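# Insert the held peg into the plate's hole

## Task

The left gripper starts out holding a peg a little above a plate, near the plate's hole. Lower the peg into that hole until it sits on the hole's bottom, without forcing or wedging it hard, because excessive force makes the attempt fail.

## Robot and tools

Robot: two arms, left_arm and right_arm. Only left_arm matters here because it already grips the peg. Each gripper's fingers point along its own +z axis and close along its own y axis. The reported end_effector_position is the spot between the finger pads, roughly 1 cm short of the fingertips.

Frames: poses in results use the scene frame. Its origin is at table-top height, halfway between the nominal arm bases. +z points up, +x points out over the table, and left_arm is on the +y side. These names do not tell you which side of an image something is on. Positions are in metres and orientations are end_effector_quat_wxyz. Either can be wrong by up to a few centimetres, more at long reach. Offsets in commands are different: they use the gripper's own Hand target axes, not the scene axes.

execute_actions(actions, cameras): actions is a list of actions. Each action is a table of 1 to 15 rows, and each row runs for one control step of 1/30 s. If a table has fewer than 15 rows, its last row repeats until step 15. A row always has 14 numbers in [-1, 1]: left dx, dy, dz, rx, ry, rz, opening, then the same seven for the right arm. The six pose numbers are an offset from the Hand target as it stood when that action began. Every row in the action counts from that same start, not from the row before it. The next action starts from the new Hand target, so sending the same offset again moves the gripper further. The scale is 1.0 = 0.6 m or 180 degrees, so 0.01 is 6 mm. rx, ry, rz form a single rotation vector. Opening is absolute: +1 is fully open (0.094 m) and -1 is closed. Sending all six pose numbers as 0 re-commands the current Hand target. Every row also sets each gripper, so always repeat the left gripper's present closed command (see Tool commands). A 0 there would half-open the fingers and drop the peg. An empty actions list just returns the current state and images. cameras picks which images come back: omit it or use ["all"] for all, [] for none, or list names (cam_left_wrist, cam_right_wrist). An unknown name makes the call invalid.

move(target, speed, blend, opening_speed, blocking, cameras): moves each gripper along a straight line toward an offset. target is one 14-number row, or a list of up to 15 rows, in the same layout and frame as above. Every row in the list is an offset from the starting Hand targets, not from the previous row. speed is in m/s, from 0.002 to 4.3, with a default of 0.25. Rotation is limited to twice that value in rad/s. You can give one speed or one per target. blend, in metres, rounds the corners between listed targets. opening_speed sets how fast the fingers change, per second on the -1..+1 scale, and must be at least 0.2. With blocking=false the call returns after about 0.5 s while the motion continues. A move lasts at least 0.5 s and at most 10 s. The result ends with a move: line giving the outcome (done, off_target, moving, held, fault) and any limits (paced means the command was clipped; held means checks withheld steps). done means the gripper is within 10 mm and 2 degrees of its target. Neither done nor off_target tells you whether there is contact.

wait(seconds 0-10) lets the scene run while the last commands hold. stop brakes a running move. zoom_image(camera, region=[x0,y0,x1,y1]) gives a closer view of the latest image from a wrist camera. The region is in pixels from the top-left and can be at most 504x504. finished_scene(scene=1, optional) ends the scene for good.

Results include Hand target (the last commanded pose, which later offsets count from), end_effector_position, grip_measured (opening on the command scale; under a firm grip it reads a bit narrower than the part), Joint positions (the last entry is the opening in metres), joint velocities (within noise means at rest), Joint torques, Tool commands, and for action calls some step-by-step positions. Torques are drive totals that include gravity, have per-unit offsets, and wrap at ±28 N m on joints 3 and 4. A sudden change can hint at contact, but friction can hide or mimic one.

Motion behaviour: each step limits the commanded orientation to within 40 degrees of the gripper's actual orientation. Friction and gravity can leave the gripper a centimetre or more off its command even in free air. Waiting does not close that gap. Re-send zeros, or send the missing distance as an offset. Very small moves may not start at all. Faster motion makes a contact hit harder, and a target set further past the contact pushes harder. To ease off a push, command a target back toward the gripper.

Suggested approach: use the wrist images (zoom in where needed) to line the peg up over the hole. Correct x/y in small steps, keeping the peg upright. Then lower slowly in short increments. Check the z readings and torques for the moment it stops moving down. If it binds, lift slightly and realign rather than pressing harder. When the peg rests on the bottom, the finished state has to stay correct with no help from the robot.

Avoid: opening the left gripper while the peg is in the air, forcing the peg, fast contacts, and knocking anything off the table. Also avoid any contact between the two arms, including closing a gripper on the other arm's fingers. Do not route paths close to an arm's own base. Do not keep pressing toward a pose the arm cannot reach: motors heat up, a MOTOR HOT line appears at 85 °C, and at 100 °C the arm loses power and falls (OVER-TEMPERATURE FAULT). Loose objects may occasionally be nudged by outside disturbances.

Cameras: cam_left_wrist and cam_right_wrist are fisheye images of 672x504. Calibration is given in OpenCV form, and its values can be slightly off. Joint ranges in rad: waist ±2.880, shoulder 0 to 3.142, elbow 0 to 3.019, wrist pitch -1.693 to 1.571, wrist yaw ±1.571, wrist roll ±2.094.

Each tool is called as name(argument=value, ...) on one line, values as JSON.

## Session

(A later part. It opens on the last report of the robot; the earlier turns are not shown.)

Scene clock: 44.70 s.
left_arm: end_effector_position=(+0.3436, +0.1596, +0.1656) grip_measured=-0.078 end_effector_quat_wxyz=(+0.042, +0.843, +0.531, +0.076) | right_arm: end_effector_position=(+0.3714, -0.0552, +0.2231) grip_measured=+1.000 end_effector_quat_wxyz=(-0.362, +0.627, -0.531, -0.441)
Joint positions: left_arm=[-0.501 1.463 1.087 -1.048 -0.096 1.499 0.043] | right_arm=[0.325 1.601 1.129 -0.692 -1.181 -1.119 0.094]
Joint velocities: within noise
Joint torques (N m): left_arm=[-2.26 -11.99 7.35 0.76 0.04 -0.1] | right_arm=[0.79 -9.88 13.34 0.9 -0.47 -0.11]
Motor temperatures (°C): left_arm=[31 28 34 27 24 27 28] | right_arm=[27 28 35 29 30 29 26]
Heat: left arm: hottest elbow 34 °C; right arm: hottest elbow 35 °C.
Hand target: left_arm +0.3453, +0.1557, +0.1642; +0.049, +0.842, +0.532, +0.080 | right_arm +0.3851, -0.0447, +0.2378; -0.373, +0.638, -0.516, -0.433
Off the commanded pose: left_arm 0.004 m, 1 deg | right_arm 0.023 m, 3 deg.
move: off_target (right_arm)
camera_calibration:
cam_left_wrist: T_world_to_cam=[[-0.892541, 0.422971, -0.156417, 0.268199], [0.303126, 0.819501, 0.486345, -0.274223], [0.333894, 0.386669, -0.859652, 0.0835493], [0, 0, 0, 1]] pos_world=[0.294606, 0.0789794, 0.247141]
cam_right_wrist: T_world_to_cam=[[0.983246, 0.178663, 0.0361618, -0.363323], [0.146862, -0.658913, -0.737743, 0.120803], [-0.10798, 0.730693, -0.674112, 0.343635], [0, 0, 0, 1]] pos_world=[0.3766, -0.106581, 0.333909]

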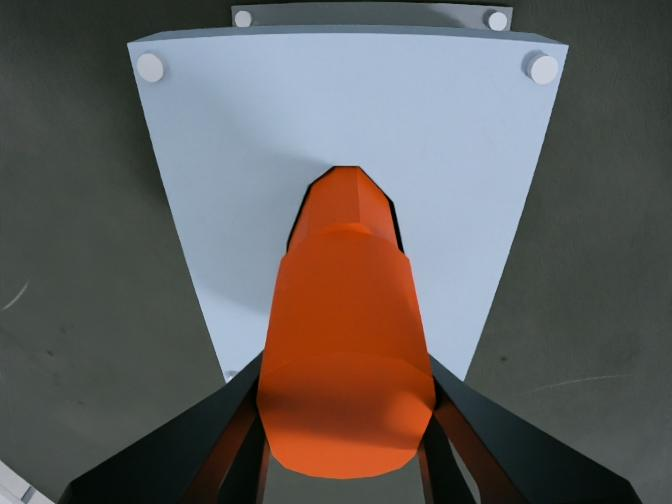

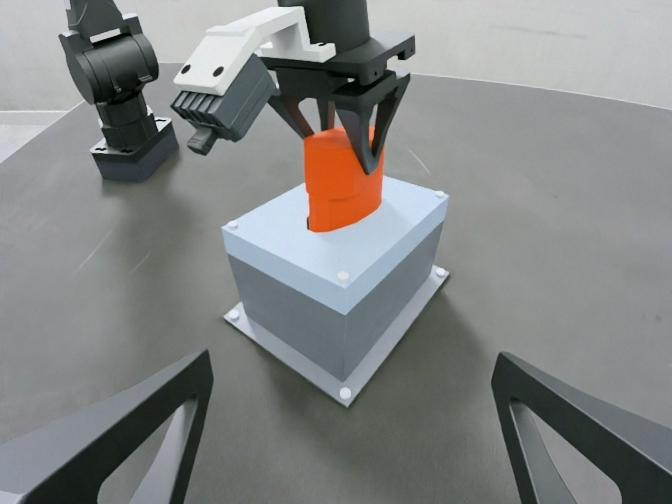

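move(target=[0.0015,-0.0018,0.0065,0,0,0,-1,0,0,0,0,0,0,1], speed=0.02)

zoom_image(camera="cam_left_wrist", region=[280, 120, 430, 270])

zoom_image(camera="cam_right_wrist", region=[280, 150, 400, 270])

Scene clock: 45.67 s.
left_arm: end_effector_position=(+0.3434, +0.1595, +0.1620) grip_measured=-0.078 end_effector_quat_wxyz=(+0.044, +0.843, +0.531, +0.077) | right_arm: end_effector_position=(+0.3714, -0.0552, +0.2231) grip_measured=+1.000 end_effector_quat_wxyz=(-0.362, +0.627, -0.531, -0.441)
Joint positions: left_arm=[-0.501 1.464 1.078 -1.035 -0.095 1.499 0.043] | right_arm=[0.325 1.601 1.129 -0.692 -1.181 -1.119 0.094]
Joint velocities: within noise
Joint torques (N m): left_arm=[-1.96 -11.87 7.38 0.68 0 -0.07] | right_arm=[0.73 -9.82 13.34 0.88 -0.47 -0.1]
Motor temperatures (°C): left_arm=[31 28 34 27 24 27 28] | right_arm=[27 28 35 29 30 29 26]
Heat: left arm: hottest elbow 34 °C; right arm: hottest elbow 35 °C.
Hand target: left_arm +0.3454, +0.1571, +0.1601; +0.049, +0.842, +0.532, +0.080 | right_arm +0.3851, -0.0447, +0.2378; -0.373, +0.638, -0.516, -0.433
Off the commanded pose: left_arm 0.004 m, 1 deg | right_arm 0.023 m, 3 deg.
move: off_target (right_arm)
camera_calibration:
cam_left_wrist: T_world_to_cam=[[-0.892294, 0.422382, -0.159388, 0.267949], [0.30197, 0.820855, 0.48478, -0.27187], [0.335597, 0.384436, -0.85999, 0.0803966], [0, 0, 0, 1]] pos_world=[0.294205, 0.0790819, 0.243645]
cam_right_wrist: T_world_to_cam=[[0.983246, 0.178663, 0.0361618, -0.363323], [0.146862, -0.658913, -0.737743, 0.120803], [-0.10798, 0.730693, -0.674112, 0.343635], [0, 0, 0, 1]] pos_world=[0.3766, -0.106581, 0.333909]

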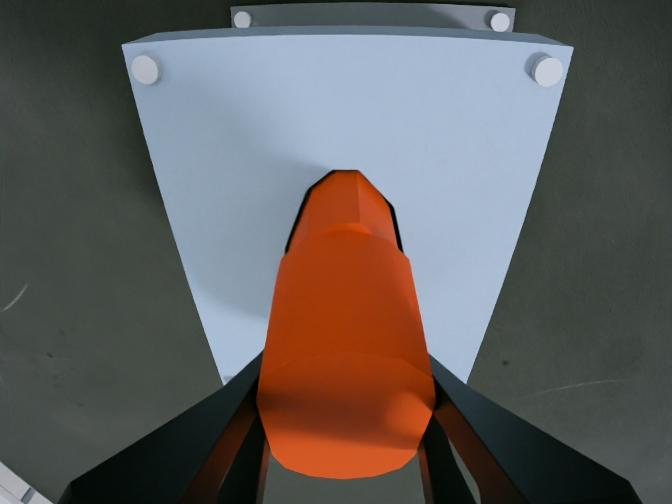

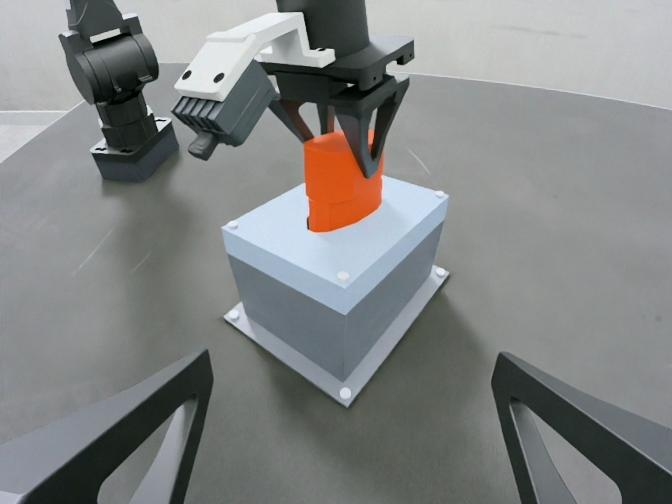

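Scaled by 3.360 from the camera's 672x504 image, which has a finer 960x720 frame.

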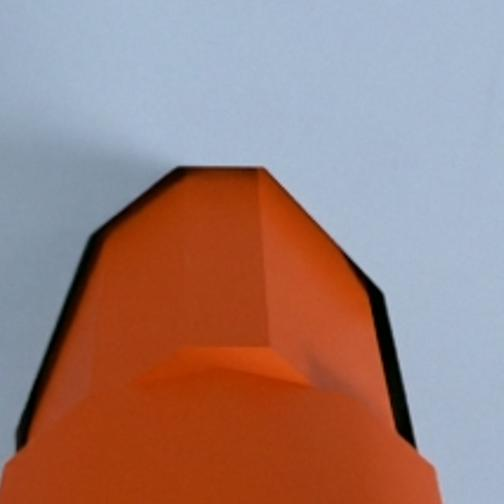

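Scaled by 4.200 from the camera's 672x504 image, which has a finer 960x720 frame.

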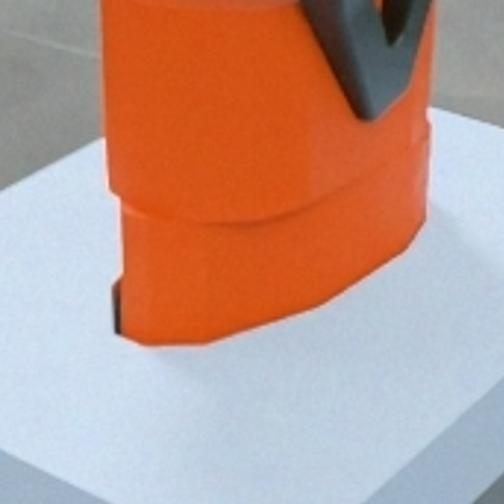

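move(target=[0.002,-0.0018,0.0065,0,0,0,-1,0,0,0,0,0,0,1], speed=0.02)

zoom_image(camera="cam_left_wrist", region=[280, 120, 430, 270])

zoom_image(camera="cam_right_wrist", region=[280, 150, 400, 270])

Scene clock: 46.60 s.
left_arm: end_effector_position=(+0.3435, +0.1590, +0.1594) grip_measured=-0.078 end_effector_quat_wxyz=(+0.046, +0.843, +0.531, +0.077) | right_arm: end_effector_position=(+0.3714, -0.0552, +0.2231) grip_measured=+1.000 end_effector_quat_wxyz=(-0.362, +0.627, -0.531, -0.441)
Joint positions: left_arm=[-0.501 1.465 1.071 -1.023 -0.092 1.499 0.043] | right_arm=[0.325 1.601 1.129 -0.692 -1.181 -1.119 0.094]
Joint velocities: within noise
Joint torques (N m): left_arm=[-1.67 -11.81 7.27 0.65 -0.07 -0.03] | right_arm=[0.62 -9.82 13.37 0.85 -0.46 -0.1]
Motor temperatures (°C): left_arm=[31 28 34 27 24 27 28] | right_arm=[27 28 35 29 30 29 26]
Heat: left arm: hottest elbow 34 °C; right arm: hottest elbow 35 °C.
Hand target: left_arm +0.3458, +0.1586, +0.1564; +0.049, +0.842, +0.532, +0.080 | right_arm +0.3851, -0.0447, +0.2378; -0.373, +0.638, -0.516, -0.433
Off the commanded pose: left_arm 0.004 m, 0 deg | right_arm 0.023 m, 3 deg.
move: off_target (right_arm)
camera_calibration:
cam_left_wrist: T_world_to_cam=[[-0.891705, 0.421999, -0.16364, 0.268442], [0.300896, 0.822783, 0.482171, -0.269724], [0.338116, 0.380716, -0.860658, 0.0781614], [0, 0, 0, 1]] pos_world=[0.294102, 0.0788851, 0.241251]
cam_right_wrist: T_world_to_cam=[[0.983246, 0.178663, 0.0361618, -0.363323], [0.146862, -0.658913, -0.737743, 0.120803], [-0.10798, 0.730693, -0.674112, 0.343635], [0, 0, 0, 1]] pos_world=[0.3766, -0.106581, 0.333909]

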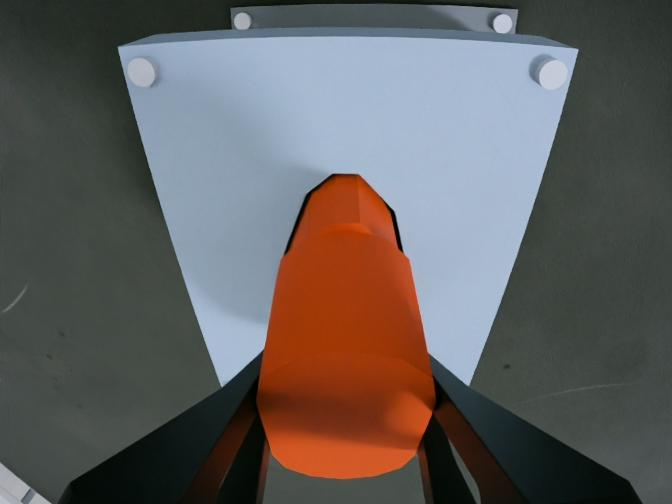

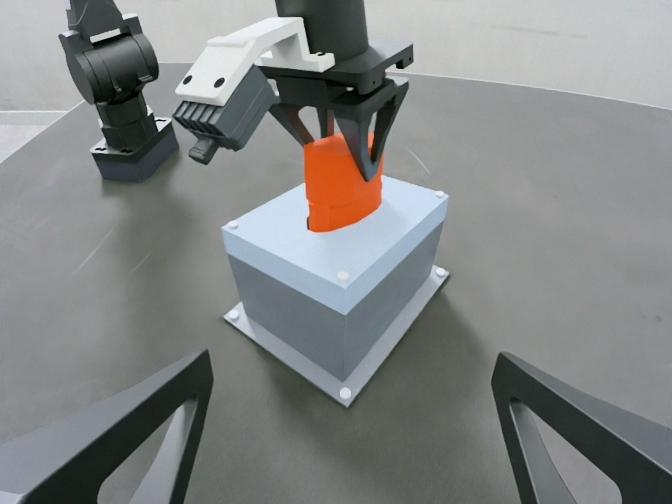

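Scaled by 3.360 from the camera's 672x504 image, which has a finer 960x720 frame.

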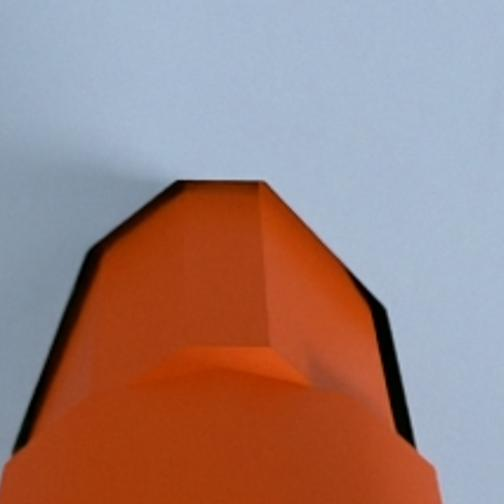

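Scaled by 4.200 from the camera's 672x504 image, which has a finer 960x720 frame.

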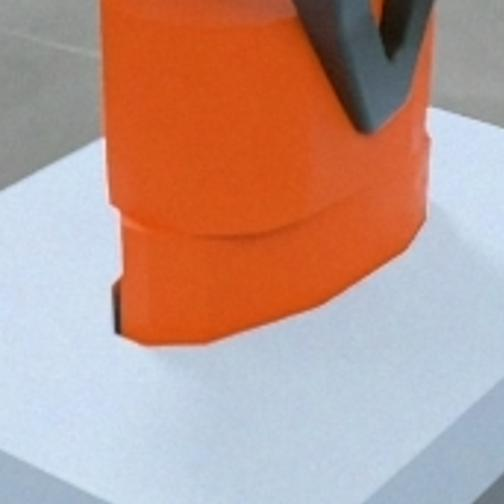

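move(target=[-0.0015,-0.0003,0.0068,0,0,0,-1,0,0,0,0,0,0,1], speed=0.02)

zoom_image(camera="cam_left_wrist", region=[280, 120, 430, 270])

zoom_image(camera="cam_right_wrist", region=[280, 150, 400, 270])

Scene clock: 47.57 s.
left_arm: end_effector_position=(+0.3436, +0.1584, +0.1563) grip_measured=-0.078 end_effector_quat_wxyz=(+0.047, +0.843, +0.531, +0.076) | right_arm: end_effector_position=(+0.3714, -0.0552, +0.2231) grip_measured=+1.000 end_effector_quat_wxyz=(-0.362, +0.627, -0.531, -0.441)
Joint positions: left_arm=[-0.501 1.469 1.067 -1.014 -0.09 1.499 0.043] | right_arm=[0.325 1.601 1.129 -0.692 -1.181 -1.119 0.094]
Joint velocities: within noise
Joint torques (N m): left_arm=[-1.79 -11.63 7.19 0.75 -0.17 -0.04] | right_arm=[0.62 -9.88 13.3 0.87 -0.46 -0.11]
Motor temperatures (°C): left_arm=[31 28 34 27 24 27 28] | right_arm=[27 28 35 29 30 29 26]
Heat: left arm: hottest elbow 34 °C; right arm: hottest elbow 35 °C.
Hand target: left_arm +0.3460, +0.1578, +0.1521; +0.049, +0.842, +0.532, +0.080 | right_arm +0.3851, -0.0447, +0.2378; -0.373, +0.638, -0.516, -0.433
Off the commanded pose: left_arm 0.005 m, 1 deg | right_arm 0.023 m, 3 deg.
move: off_target (right_arm)
camera_calibration:
cam_left_wrist: T_world_to_cam=[[-0.891636, 0.421947, -0.164155, 0.268305], [0.301576, 0.82393, 0.479783, -0.26788], [0.337695, 0.378286, -0.861894, 0.0764415], [0, 0, 0, 1]] pos_world=[0.294202, 0.0785868, 0.238452]
cam_right_wrist: T_world_to_cam=[[0.983246, 0.178663, 0.0361618, -0.363323], [0.146862, -0.658913, -0.737743, 0.120803], [-0.10798, 0.730693, -0.674112, 0.343635], [0, 0, 0, 1]] pos_world=[0.3766, -0.106581, 0.333909]

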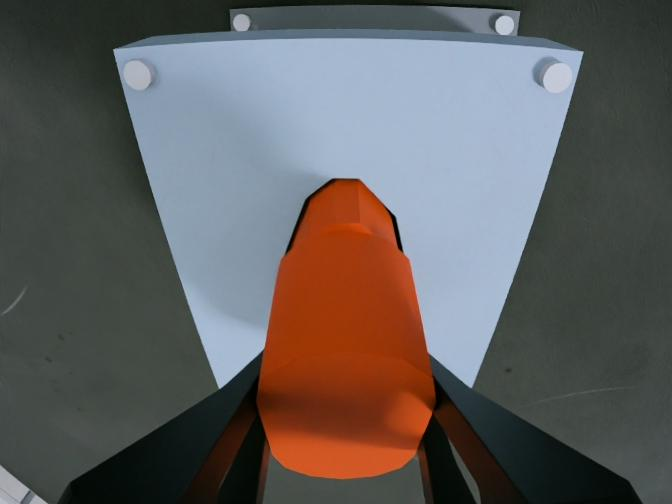

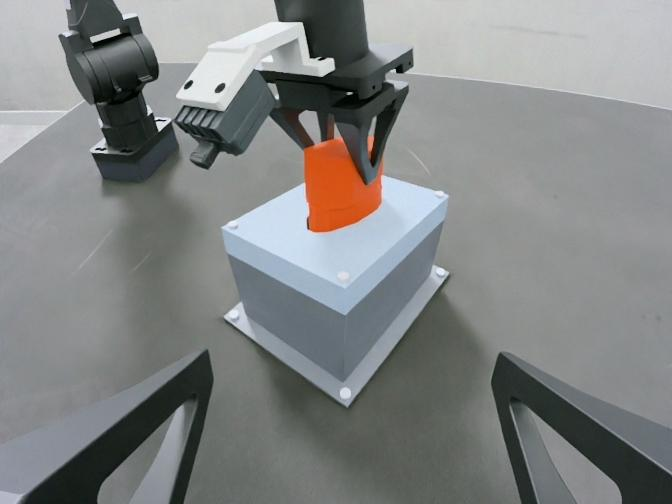

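Scaled by 3.360 from the camera's 672x504 image, which has a finer 960x720 frame.

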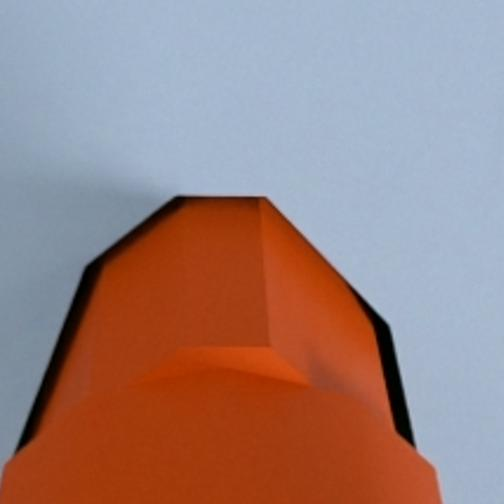

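Scaled by 4.200 from the camera's 672x504 image, which has a finer 960x720 frame.

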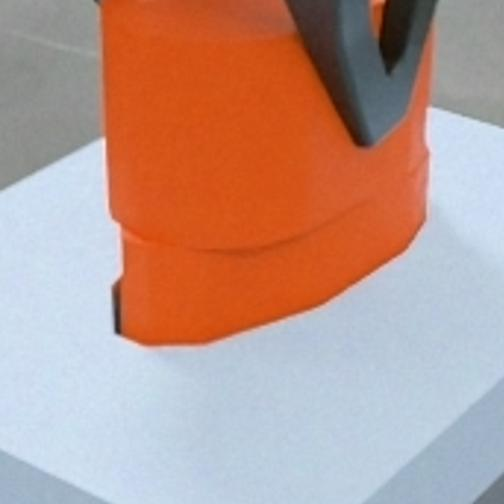

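move(target=[-0.002,-0.0003,0.0065,0,-0.003,0,-1,0,0,0,0,0,0,1], speed=0.02)

zoom_image(camera="cam_left_wrist", region=[280, 120, 430, 270])

zoom_image(camera="cam_right_wrist", region=[280, 150, 400, 270])

Scene clock: 48.47 s.
left_arm: end_effector_position=(+0.3433, +0.1580, +0.1560) grip_measured=-0.078 end_effector_quat_wxyz=(+0.048, +0.843, +0.530, +0.074) | right_arm: end_effector_position=(+0.3714, -0.0552, +0.2231) grip_measured=+1.000 end_effector_quat_wxyz=(-0.362, +0.627, -0.531, -0.441)
Joint positions: left_arm=[-0.501 1.469 1.066 -1.013 -0.087 1.499 0.043] | right_arm=[0.325 1.601 1.129 -0.692 -1.181 -1.119 0.094]
Joint velocities: within noise
Joint torques (N m): left_arm=[-1.67 -11.22 6.86 1.09 0.1 -0.02] | right_arm=[0.79 -9.76 13.34 0.85 -0.47 -0.1]
Motor temperatures (°C): left_arm=[31 28 34 27 24 27 28] | right_arm=[27 28 35 29 30 29 26]
Heat: left arm: hottest elbow 34 °C; right arm: hottest elbow 35 °C.
Hand target: left_arm +0.3460, +0.1569, +0.1482; +0.051, +0.842, +0.531, +0.076 | right_arm +0.3851, -0.0447, +0.2378; -0.373, +0.638, -0.516, -0.433
Off the commanded pose: left_arm 0.008 m, 0 deg | right_arm 0.023 m, 3 deg.
move: off_target (right_arm)
camera_calibration:
cam_left_wrist: T_world_to_cam=[[-0.891629, 0.421893, -0.164332, 0.268239], [0.302384, 0.825013, 0.477408, -0.267365], [0.336991, 0.375979, -0.863178, 0.077192], [0, 0, 0, 1]] pos_world=[0.294003, 0.0783885, 0.238353]
cam_right_wrist: T_world_to_cam=[[0.983246, 0.178663, 0.0361618, -0.363323], [0.146862, -0.658913, -0.737743, 0.120803], [-0.10798, 0.730693, -0.674112, 0.343635], [0, 0, 0, 1]] pos_world=[0.3766, -0.106581, 0.333909]

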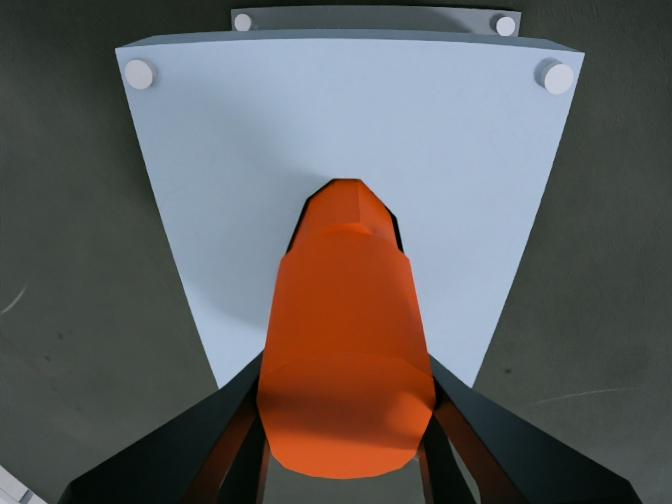

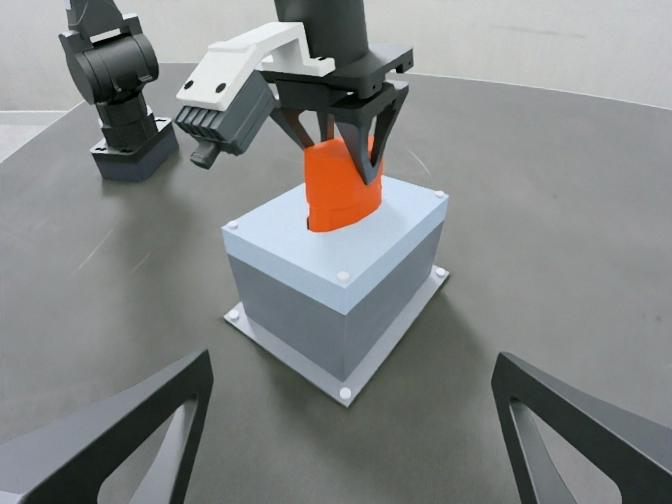

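Scaled by 3.360 from the camera's 672x504 image, which has a finer 960x720 frame.

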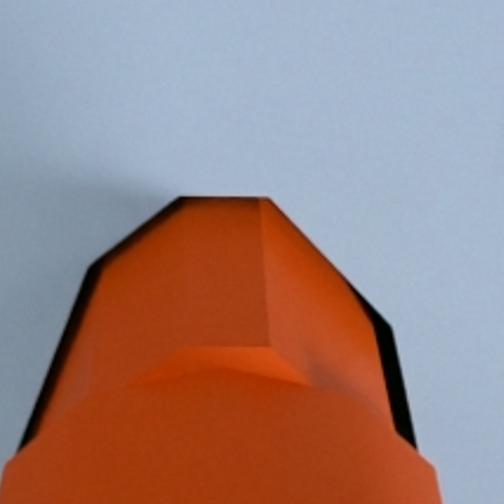

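Scaled by 4.200 from the camera's 672x504 image, which has a finer 960x720 frame.

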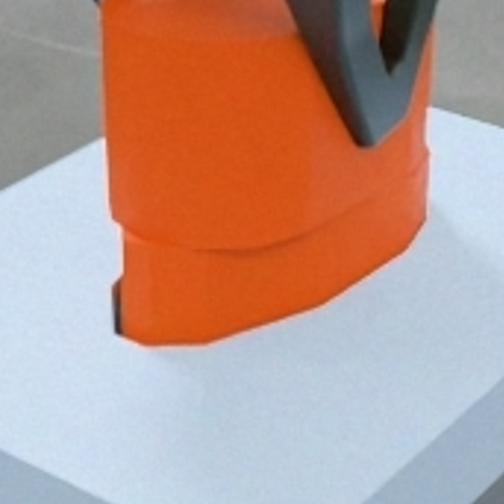

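move(target=[[0,0,-0.008,0,0.006,0,-1,0,0,0,0,0,0,1],[0,0,0,0,0.006,0,-1,0,0,0,0,0,0,1]], speed=0.02)

zoom_image(camera="cam_left_wrist", region=[280, 120, 430, 270])

Scene clock: 50.53 s.
left_arm: end_effector_position=(+0.3433, +0.1582, +0.1558) grip_measured=-0.078 end_effector_quat_wxyz=(+0.046, +0.843, +0.530, +0.079) | right_arm: end_effector_position=(+0.3714, -0.0552, +0.2231) grip_measured=+1.000 end_effector_quat_wxyz=(-0.362, +0.627, -0.531, -0.441)
Joint positions: left_arm=[-0.505 1.469 1.065 -1.012 -0.098 1.497 0.043] | right_arm=[0.325 1.601 1.129 -0.692 -1.181 -1.119 0.094]
Joint velocities: within noise
Joint torques (N m): left_arm=[-1.9 -11.11 6.95 0.99 -0.27 -0.08] | right_arm=[0.67 -9.76 13.38 0.84 -0.46 -0.1]
Motor temperatures (°C): left_arm=[31 28 34 27 24 27 28] | right_arm=[27 28 36 29 30 29 26]
Heat: left arm: hottest elbow 34 °C; right arm: hottest elbow 36 °C.
Hand target: left_arm +0.3460, +0.1569, +0.1481; +0.046, +0.841, +0.532, +0.084 | right_arm +0.3851, -0.0447, +0.2378; -0.373, +0.638, -0.516, -0.433
Off the commanded pose: left_arm 0.008 m, 1 deg | right_arm 0.023 m, 3 deg.
move: off_target (right_arm)
camera_calibration:
cam_left_wrist: T_world_to_cam=[[-0.89082, 0.423325, -0.165031, 0.267712], [0.299913, 0.820705, 0.486308, -0.267301], [0.341308, 0.383719, -0.858061, 0.0734], [0, 0, 0, 1]] pos_world=[0.293599, 0.0778809, 0.237153]
cam_right_wrist: T_world_to_cam=[[0.983246, 0.178663, 0.0361618, -0.363323], [0.146862, -0.658913, -0.737743, 0.120803], [-0.10798, 0.730693, -0.674112, 0.343635], [0, 0, 0, 1]] pos_world=[0.3766, -0.106581, 0.333909]

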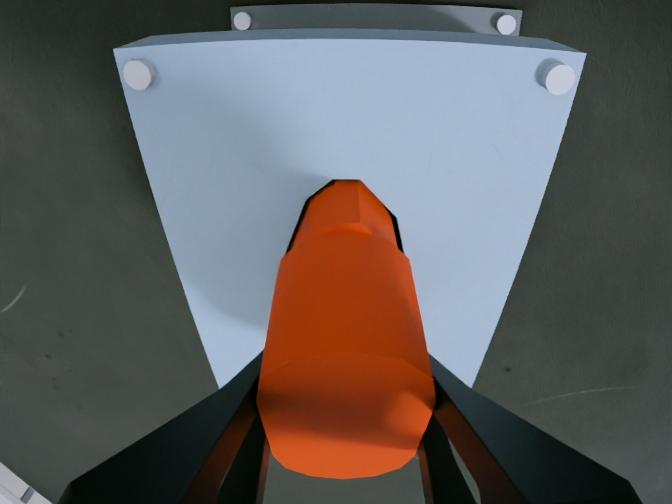

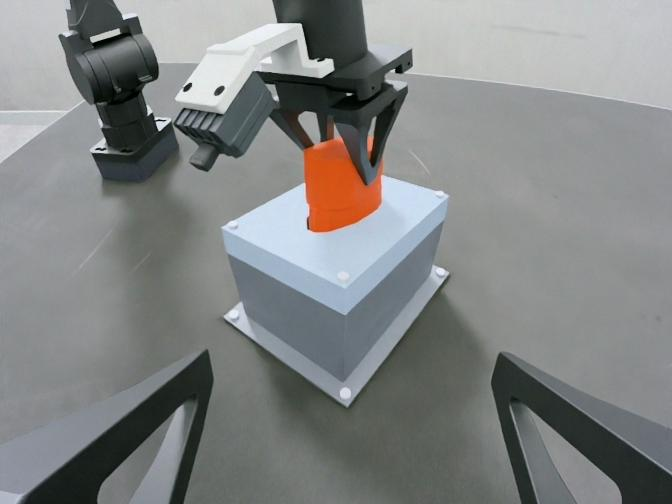

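Scaled by 3.360 from the camera's 672x504 image, which has a finer 960x720 frame.

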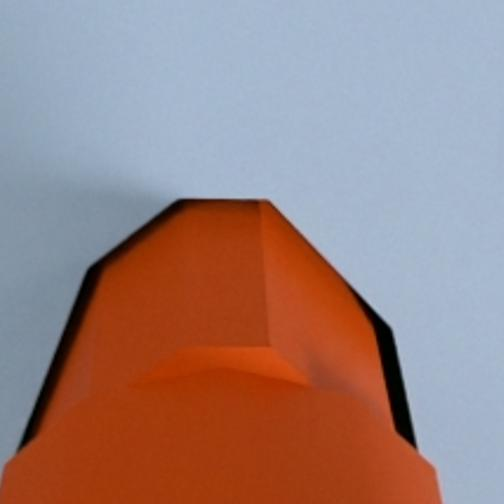

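move(target=[[0.006,0,0.002,0,-0.003,0,-1,0,0,0,0,0,0,1],[-0.004,0,0.005,0,-0.003,0,-1,0,0,0,0,0,0,1]], speed=0.02)

zoom_image(camera="cam_right_wrist", region=[280, 150, 400, 270])

Scene clock: 51.50 s.
left_arm: end_effector_position=(+0.3434, +0.1580, +0.1557) grip_measured=-0.078 end_effector_quat_wxyz=(+0.046, +0.843, +0.531, +0.079) | right_arm: end_effector_position=(+0.3714, -0.0552, +0.2231) grip_measured=+1.000 end_effector_quat_wxyz=(-0.362, +0.627, -0.531, -0.441)
Joint positions: left_arm=[-0.505 1.469 1.065 -1.011 -0.097 1.495 0.043] | right_arm=[0.325 1.601 1.129 -0.692 -1.181 -1.119 0.094]
Joint velocities: within noise
Joint torques (N m): left_arm=[-2.02 -10.75 6.72 1.28 0.06 -0.05] | right_arm=[0.67 -9.76 13.33 0.9 -0.47 -0.1]
Motor temperatures (°C): left_arm=[31 28 34 27 24 27 28] | right_arm=[27 28 36 29 30 29 26]
Heat: left arm: hottest elbow 34 °C; right arm: hottest elbow 36 °C.
Hand target: left_arm +0.3457, +0.1548, +0.1450; +0.049, +0.842, +0.532, +0.080 | right_arm +0.3851, -0.0447, +0.2378; -0.373, +0.638, -0.516, -0.433
Off the commanded pose: left_arm 0.011 m, 0 deg | right_arm 0.023 m, 3 deg.
move: off_target (left_arm, right_arm)
camera_calibration:
cam_left_wrist: T_world_to_cam=[[-0.891207, 0.422203, -0.165818, 0.268273], [0.298958, 0.821652, 0.485295, -0.266722], [0.341137, 0.382925, -0.858483, 0.0736542], [0, 0, 0, 1]] pos_world=[0.293699, 0.0776832, 0.237154]
cam_right_wrist: T_world_to_cam=[[0.983246, 0.178663, 0.0361618, -0.363323], [0.146862, -0.658913, -0.737743, 0.120803], [-0.10798, 0.730693, -0.674112, 0.343635], [0, 0, 0, 1]] pos_world=[0.3766, -0.106581, 0.333909]

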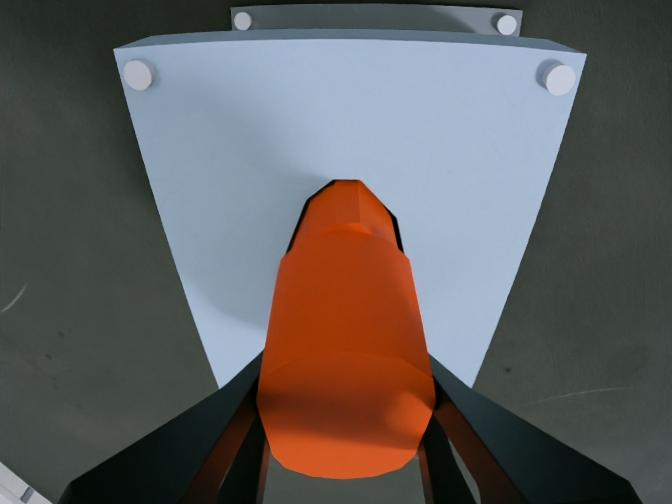

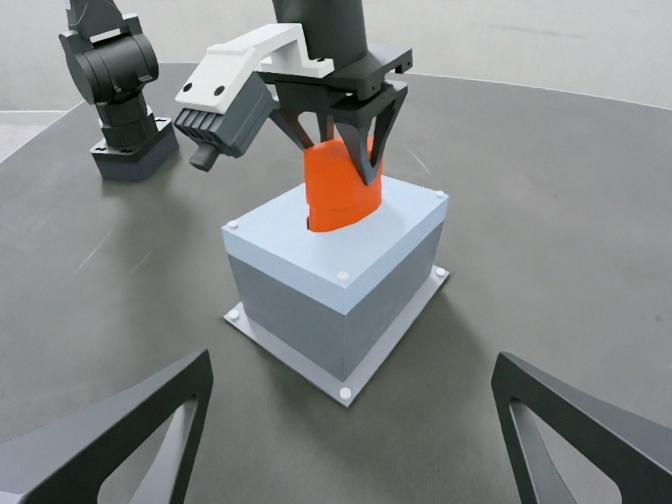

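Scaled by 4.200 from the camera's 672x504 image, which has a finer 960x720 frame.

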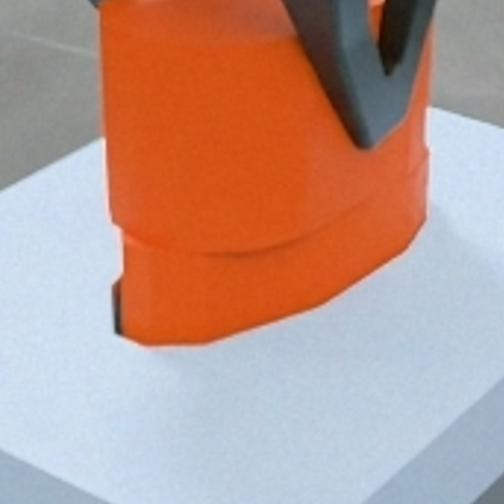

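move(target=[0.003,0,-0.016,0,0,0,-1,0,0,0,0,0,0,1], speed=0.03, cameras=[])

move(target=[0,0,0,0,0,0,0.5,0,0,0,0,0,0,1], opening_speed=0.6)

zoom_image(camera="cam_right_wrist", region=[280, 130, 420, 270])

Scene clock: 52.33 s.
left_arm: end_effector_position=(+0.3434, +0.1580, +0.1557) grip_measured=-0.078 end_effector_quat_wxyz=(+0.046, +0.843, +0.531, +0.079) | right_arm: end_effector_position=(+0.3714, -0.0552, +0.2231) grip_measured=+1.000 end_effector_quat_wxyz=(-0.362, +0.627, -0.531, -0.441)
Joint positions: left_arm=[-0.505 1.469 1.065 -1.011 -0.097 1.495 0.043] | right_arm=[0.325 1.601 1.129 -0.692 -1.181 -1.119 0.094]
Joint velocities: within noise
Joint torques (N m): left_arm=[-1.85 -11.87 7.51 0.39 0.07 -0.05] | right_arm=[0.67 -9.82 13.34 0.88 -0.48 -0.11]
Motor temperatures (°C): left_arm=[31 28 34 27 24 27 28] | right_arm=[27 28 36 29 30 29 26]
Heat: left arm: hottest elbow 34 °C; right arm: hottest elbow 36 °C.
Hand target: left_arm +0.3446, +0.1564, +0.1546; +0.049, +0.842, +0.532, +0.080 | right_arm +0.3851, -0.0447, +0.2378; -0.373, +0.638, -0.516, -0.433
Off the commanded pose: left_arm 0.002 m, 0 deg | right_arm 0.023 m, 3 deg.
move: off_target (right_arm)
No camera images: "cameras" was empty.

Scene clock: 55.20 s.
left_arm: end_effector_position=(+0.3434, +0.1579, +0.1557) grip_measured=+0.497 end_effector_quat_wxyz=(+0.046, +0.843, +0.531, +0.079) | right_arm: end_effector_position=(+0.3714, -0.0552, +0.2231) grip_measured=+1.000 end_effector_quat_wxyz=(-0.362, +0.627, -0.531, -0.441)
Joint positions: left_arm=[-0.505 1.469 1.065 -1.011 -0.096 1.495 0.07] | right_arm=[0.325 1.601 1.129 -0.692 -1.181 -1.119 0.094]
Joint velocities: within noise
Joint torques (N m): left_arm=[-1.85 -11.87 7.53 0.38 0.06 -0.06] | right_arm=[0.73 -9.93 13.35 0.87 -0.47 -0.11]
Motor temperatures (°C): left_arm=[31 28 34 27 24 27 28] | right_arm=[27 28 36 29 30 29 26]
Heat: left arm: hottest elbow 34 °C; right arm: hottest elbow 36 °C.
Hand target: left_arm +0.3446, +0.1564, +0.1546; +0.049, +0.842, +0.532, +0.080 | right_arm +0.3851, -0.0447, +0.2378; -0.373, +0.638, -0.516, -0.433
Off the commanded pose: left_arm 0.002 m, 0 deg | right_arm 0.023 m, 3 deg.
move: off_target (right_arm)
camera_calibration:
cam_left_wrist: T_world_to_cam=[[-0.891213, 0.422174, -0.165858, 0.268286], [0.299029, 0.821795, 0.485009, -0.266686], [0.34106, 0.38265, -0.858637, 0.0737348], [0, 0, 0, 1]] pos_world=[0.293699, 0.0776835, 0.237154]
cam_right_wrist: T_world_to_cam=[[0.983246, 0.178663, 0.0361618, -0.363323], [0.146862, -0.658913, -0.737743, 0.120803], [-0.10798, 0.730693, -0.674112, 0.343635], [0, 0, 0, 1]] pos_world=[0.3766, -0.106581, 0.333909]

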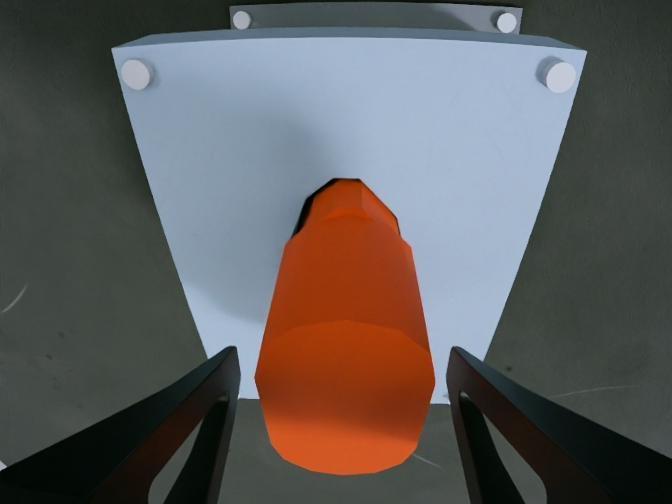

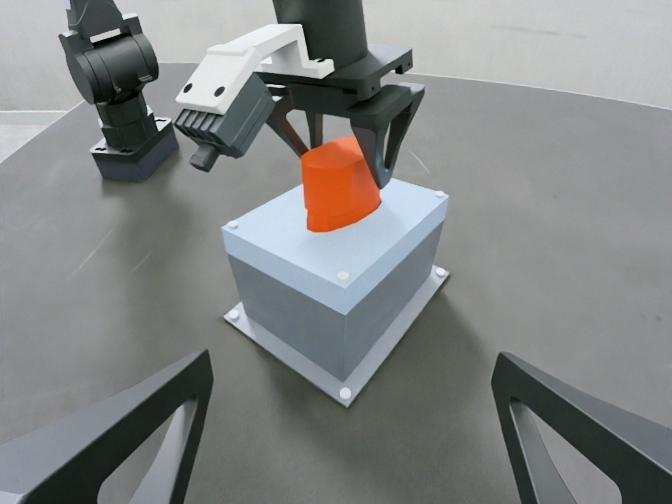

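Scaled by 3.600 from the camera's 672x504 image, which has a finer 960x720 frame.

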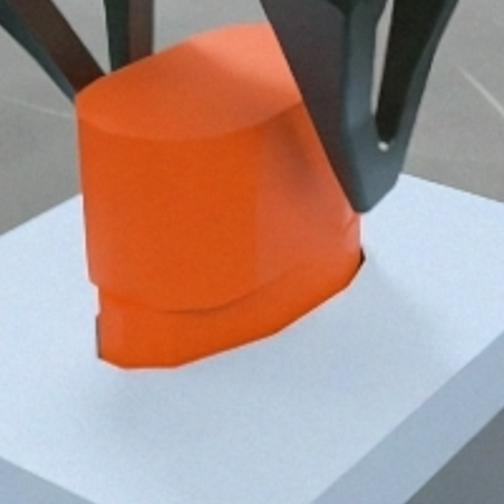

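move(target=[0,0,-0.12,0,0,0,0.5,0,0,0,0,0,0,1], speed=0.06)

zoom_image(camera="cam_right_wrist", region=[280, 130, 420, 270])

zoom_image(camera="cam_left_wrist", region=[180, 60, 480, 360])

Scene clock: 57.13 s.
left_arm: end_effector_position=(+0.3177, +0.1698, +0.1969) grip_measured=+0.498 end_effector_quat_wxyz=(+0.021, +0.844, +0.533, +0.065) | right_arm: end_effector_position=(+0.3714, -0.0552, +0.2231) grip_measured=+1.000 end_effector_quat_wxyz=(-0.362, +0.627, -0.531, -0.441)
Joint positions: left_arm=[-0.511 1.393 1.105 -1.185 -0.097 1.483 0.07] | right_arm=[0.325 1.601 1.129 -0.692 -1.181 -1.119 0.094]
Joint velocities: within noise
Joint torques (N m): left_arm=[-2.67 -12.1 11.96 -0.36 0.01 -0.1] | right_arm=[0.67 -9.88 13.37 0.88 -0.47 -0.1]
Motor temperatures (°C): left_arm=[31 28 34 27 24 27 28] | right_arm=[27 28 36 29 30 29 26]
Heat: left arm: hottest elbow 34 °C; right arm: hottest elbow 36 °C.
Hand target: left_arm +0.3312, +0.1562, +0.2254; +0.049, +0.842, +0.532, +0.080 | right_arm +0.3851, -0.0447, +0.2378; -0.373, +0.638, -0.516, -0.433
Off the commanded pose: left_arm 0.034 m, 4 deg | right_arm 0.023 m, 3 deg.
move: off_target (left_arm, right_arm)
camera_calibration:
cam_left_wrist: T_world_to_cam=[[-0.900172, 0.421393, -0.11008, 0.239301], [0.318757, 0.809657, 0.492798, -0.294602], [0.296789, 0.408514, -0.863153, 0.123912], [0, 0, 0, 1]] pos_world=[0.272543, 0.0870669, 0.278477]
cam_right_wrist: T_world_to_cam=[[0.983246, 0.178663, 0.0361618, -0.363323], [0.146862, -0.658913, -0.737743, 0.120803], [-0.10798, 0.730693, -0.674112, 0.343635], [0, 0, 0, 1]] pos_world=[0.3766, -0.106581, 0.333909]

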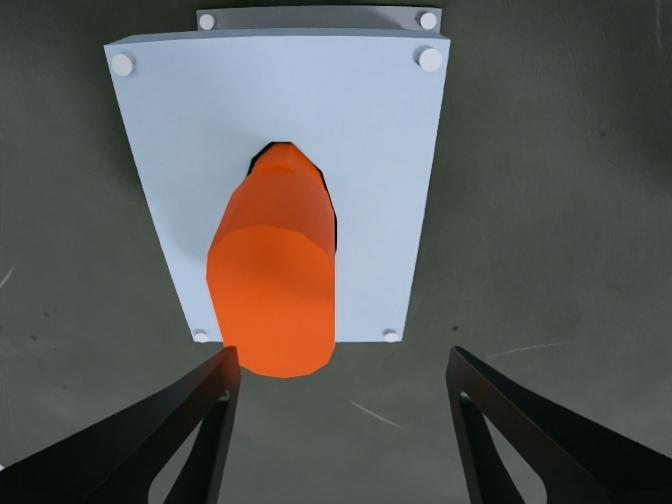

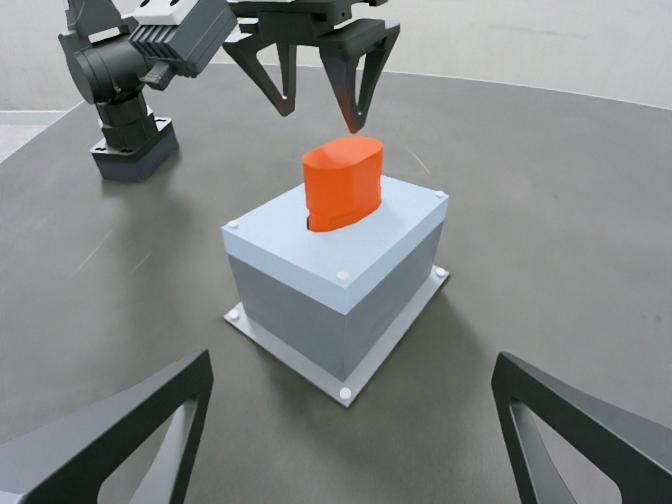

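Scaled by 3.600 from the camera's 672x504 image, which has a finer 960x720 frame.

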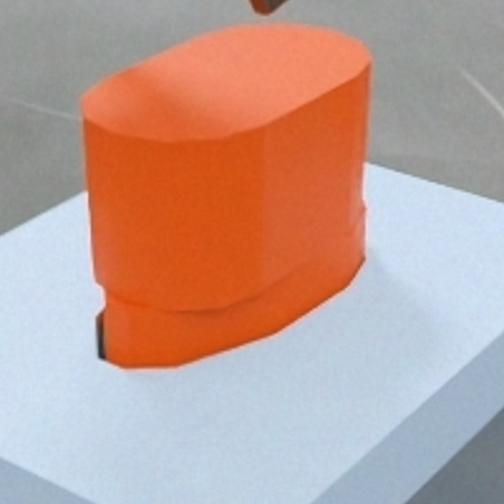

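Scaled by 1.680 from the camera's 672x504 image, which has a finer 960x720 frame.

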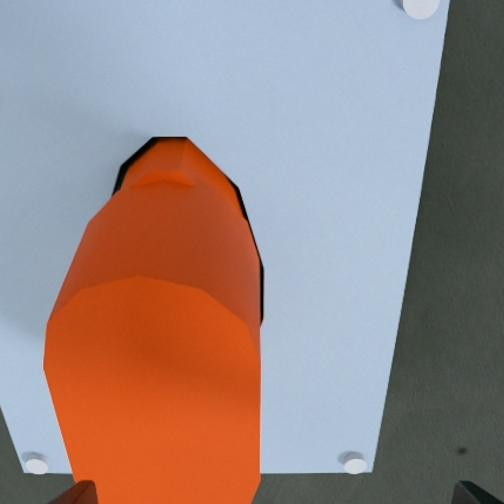

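move(target=[[0,0,-0.03,0,0,0,0.5,0,0,0,0,0,0,1],[0.0093,0.0353,-0.0202,0,0,0,-1,0,0,0,0,0,0,1]], speed=0.08)

Scene clock: 59.77 s.
left_arm: end_effector_position=(+0.3331, +0.1594, +0.2199) grip_measured=-0.990 end_effector_quat_wxyz=(+0.030, +0.843, +0.532, +0.070) | right_arm: end_effector_position=(+0.3714, -0.0552, +0.2231) grip_measured=+1.000 end_effector_quat_wxyz=(-0.362, +0.627, -0.531, -0.441)
Joint positions: left_arm=[-0.514 1.414 1.187 -1.228 -0.097 1.481 0] | right_arm=[0.325 1.601 1.129 -0.692 -1.181 -1.119 0.094]
Joint velocities: within noise
Joint torques (N m): left_arm=[-1.38 -11.22 12.11 -0.29 0.07 0.08] | right_arm=[0.79 -9.82 13.37 0.85 -0.47 -0.1]
Motor temperatures (°C): left_arm=[31 28 34 27 24 27 28] | right_arm=[27 28 36 29 30 29 26]
Heat: left arm: hottest elbow 34 °C; right arm: hottest elbow 36 °C.
Hand target: left_arm +0.3500, +0.1521, +0.2413; +0.049, +0.842, +0.532, +0.080 | right_arm +0.3851, -0.0447, +0.2378; -0.373, +0.638, -0.516, -0.433
Off the commanded pose: left_arm 0.028 m, 2 deg | right_arm 0.023 m, 3 deg.
move: off_target (left_arm, right_arm); target 2's new opening was sent with left_arm's hand 0.028 m and 2 deg from that target
camera_calibration:
cam_left_wrist: T_world_to_cam=[[-0.897991, 0.420882, -0.128337, 0.26334], [0.311586, 0.814185, 0.489915, -0.299955], [0.310687, 0.399952, -0.862272, 0.140041], [0, 0, 0, 1]] pos_world=[0.28643, 0.0773736, 0.301502]
cam_right_wrist: T_world_to_cam=[[0.983246, 0.178663, 0.0361618, -0.363323], [0.146862, -0.658913, -0.737743, 0.120803], [-0.10798, 0.730693, -0.674112, 0.343635], [0, 0, 0, 1]] pos_world=[0.3766, -0.106581, 0.333909]

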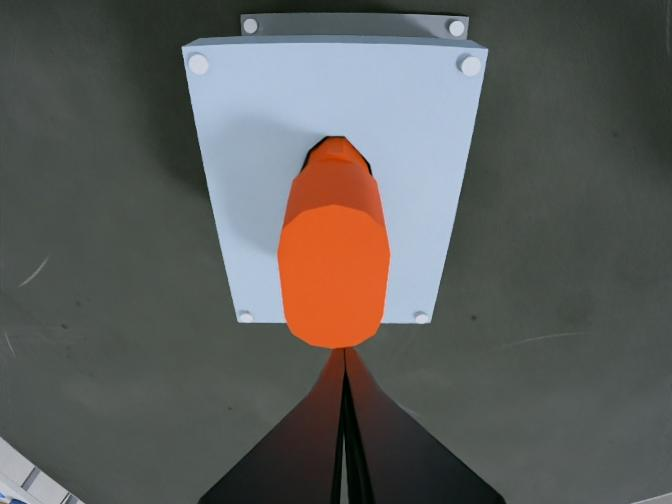

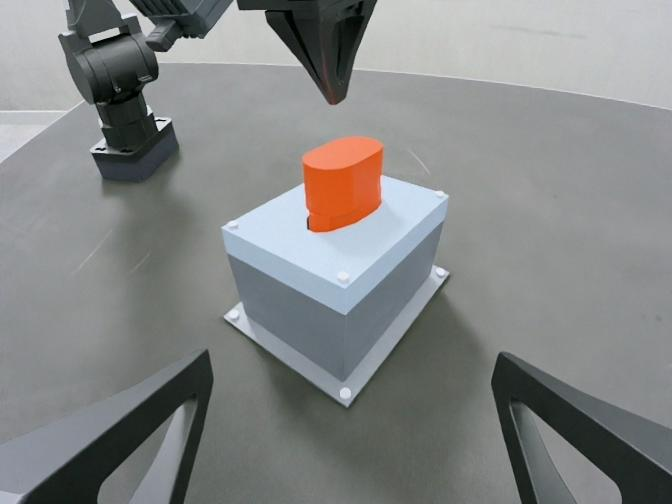

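move(target=[-0.0125,0.0112,0.0247,0,0,0,-1,0,0,0,0,0,0,1], speed=0.06)

Scene clock: 61.27 s.
left_arm: end_effector_position=(+0.3367, +0.1572, +0.2072) grip_measured=-0.991 end_effector_quat_wxyz=(+0.021, +0.844, +0.532, +0.065) | right_arm: end_effector_position=(+0.3714, -0.0552, +0.2231) grip_measured=+1.000 end_effector_quat_wxyz=(-0.362, +0.627, -0.531, -0.441)
Joint positions: left_arm=[-0.514 1.446 1.187 -1.217 -0.097 1.481 0] | right_arm=[0.325 1.601 1.129 -0.692 -1.181 -1.119 0.094]
Joint velocities: within noise
Joint torques (N m): left_arm=[-2.26 -11.58 11.79 0.46 0.01 -0.06] | right_arm=[0.79 -9.7 13.34 0.88 -0.47 -0.1]
Motor temperatures (°C): left_arm=[31 28 34 27 24 27 28] | right_arm=[27 28 37 29 30 29 26]
Heat: left arm: hottest elbow 34 °C; right arm: hottest elbow 37 °C.
Hand target: left_arm +0.3556, +0.1424, +0.2272; +0.049, +0.842, +0.532, +0.080 | right_arm +0.3851, -0.0447, +0.2378; -0.373, +0.638, -0.516, -0.433
Off the commanded pose: left_arm 0.031 m, 4 deg | right_arm 0.023 m, 3 deg.
move: off_target (left_arm, right_arm)
camera_calibration:
cam_left_wrist: T_world_to_cam=[[-0.900072, 0.422135, -0.108043, 0.262207], [0.320264, 0.809013, 0.492879, -0.295815], [0.295469, 0.409024, -0.863364, 0.132671], [0, 0, 0, 1]] pos_world=[0.291544, 0.0743653, 0.288674]
cam_right_wrist: T_world_to_cam=[[0.983246, 0.178663, 0.0361618, -0.363323], [0.146862, -0.658913, -0.737743, 0.120803], [-0.10798, 0.730693, -0.674112, 0.343635], [0, 0, 0, 1]] pos_world=[0.3766, -0.106581, 0.333909]

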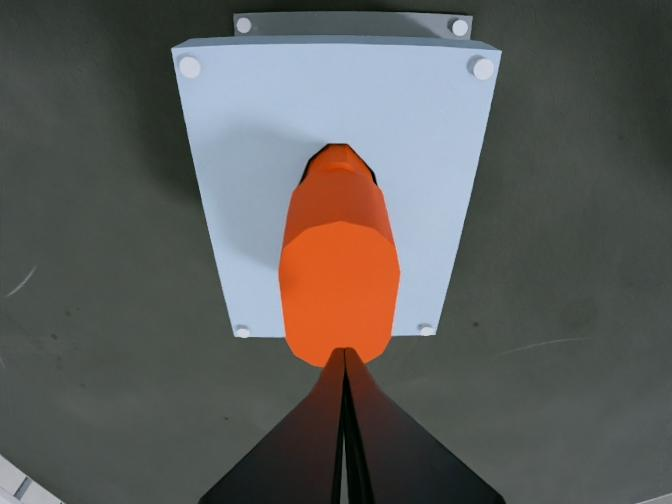

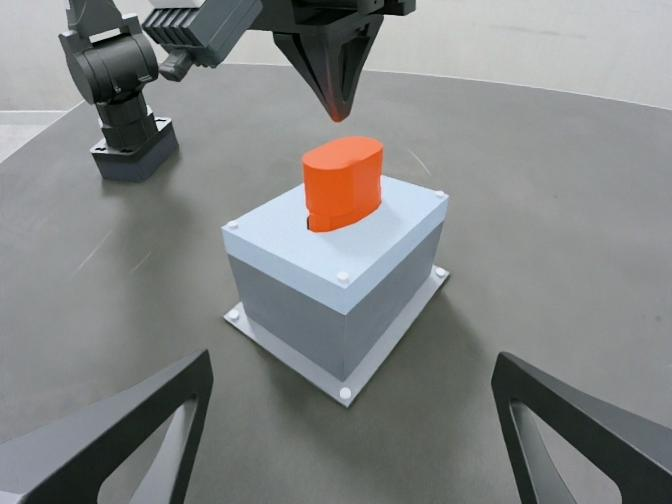

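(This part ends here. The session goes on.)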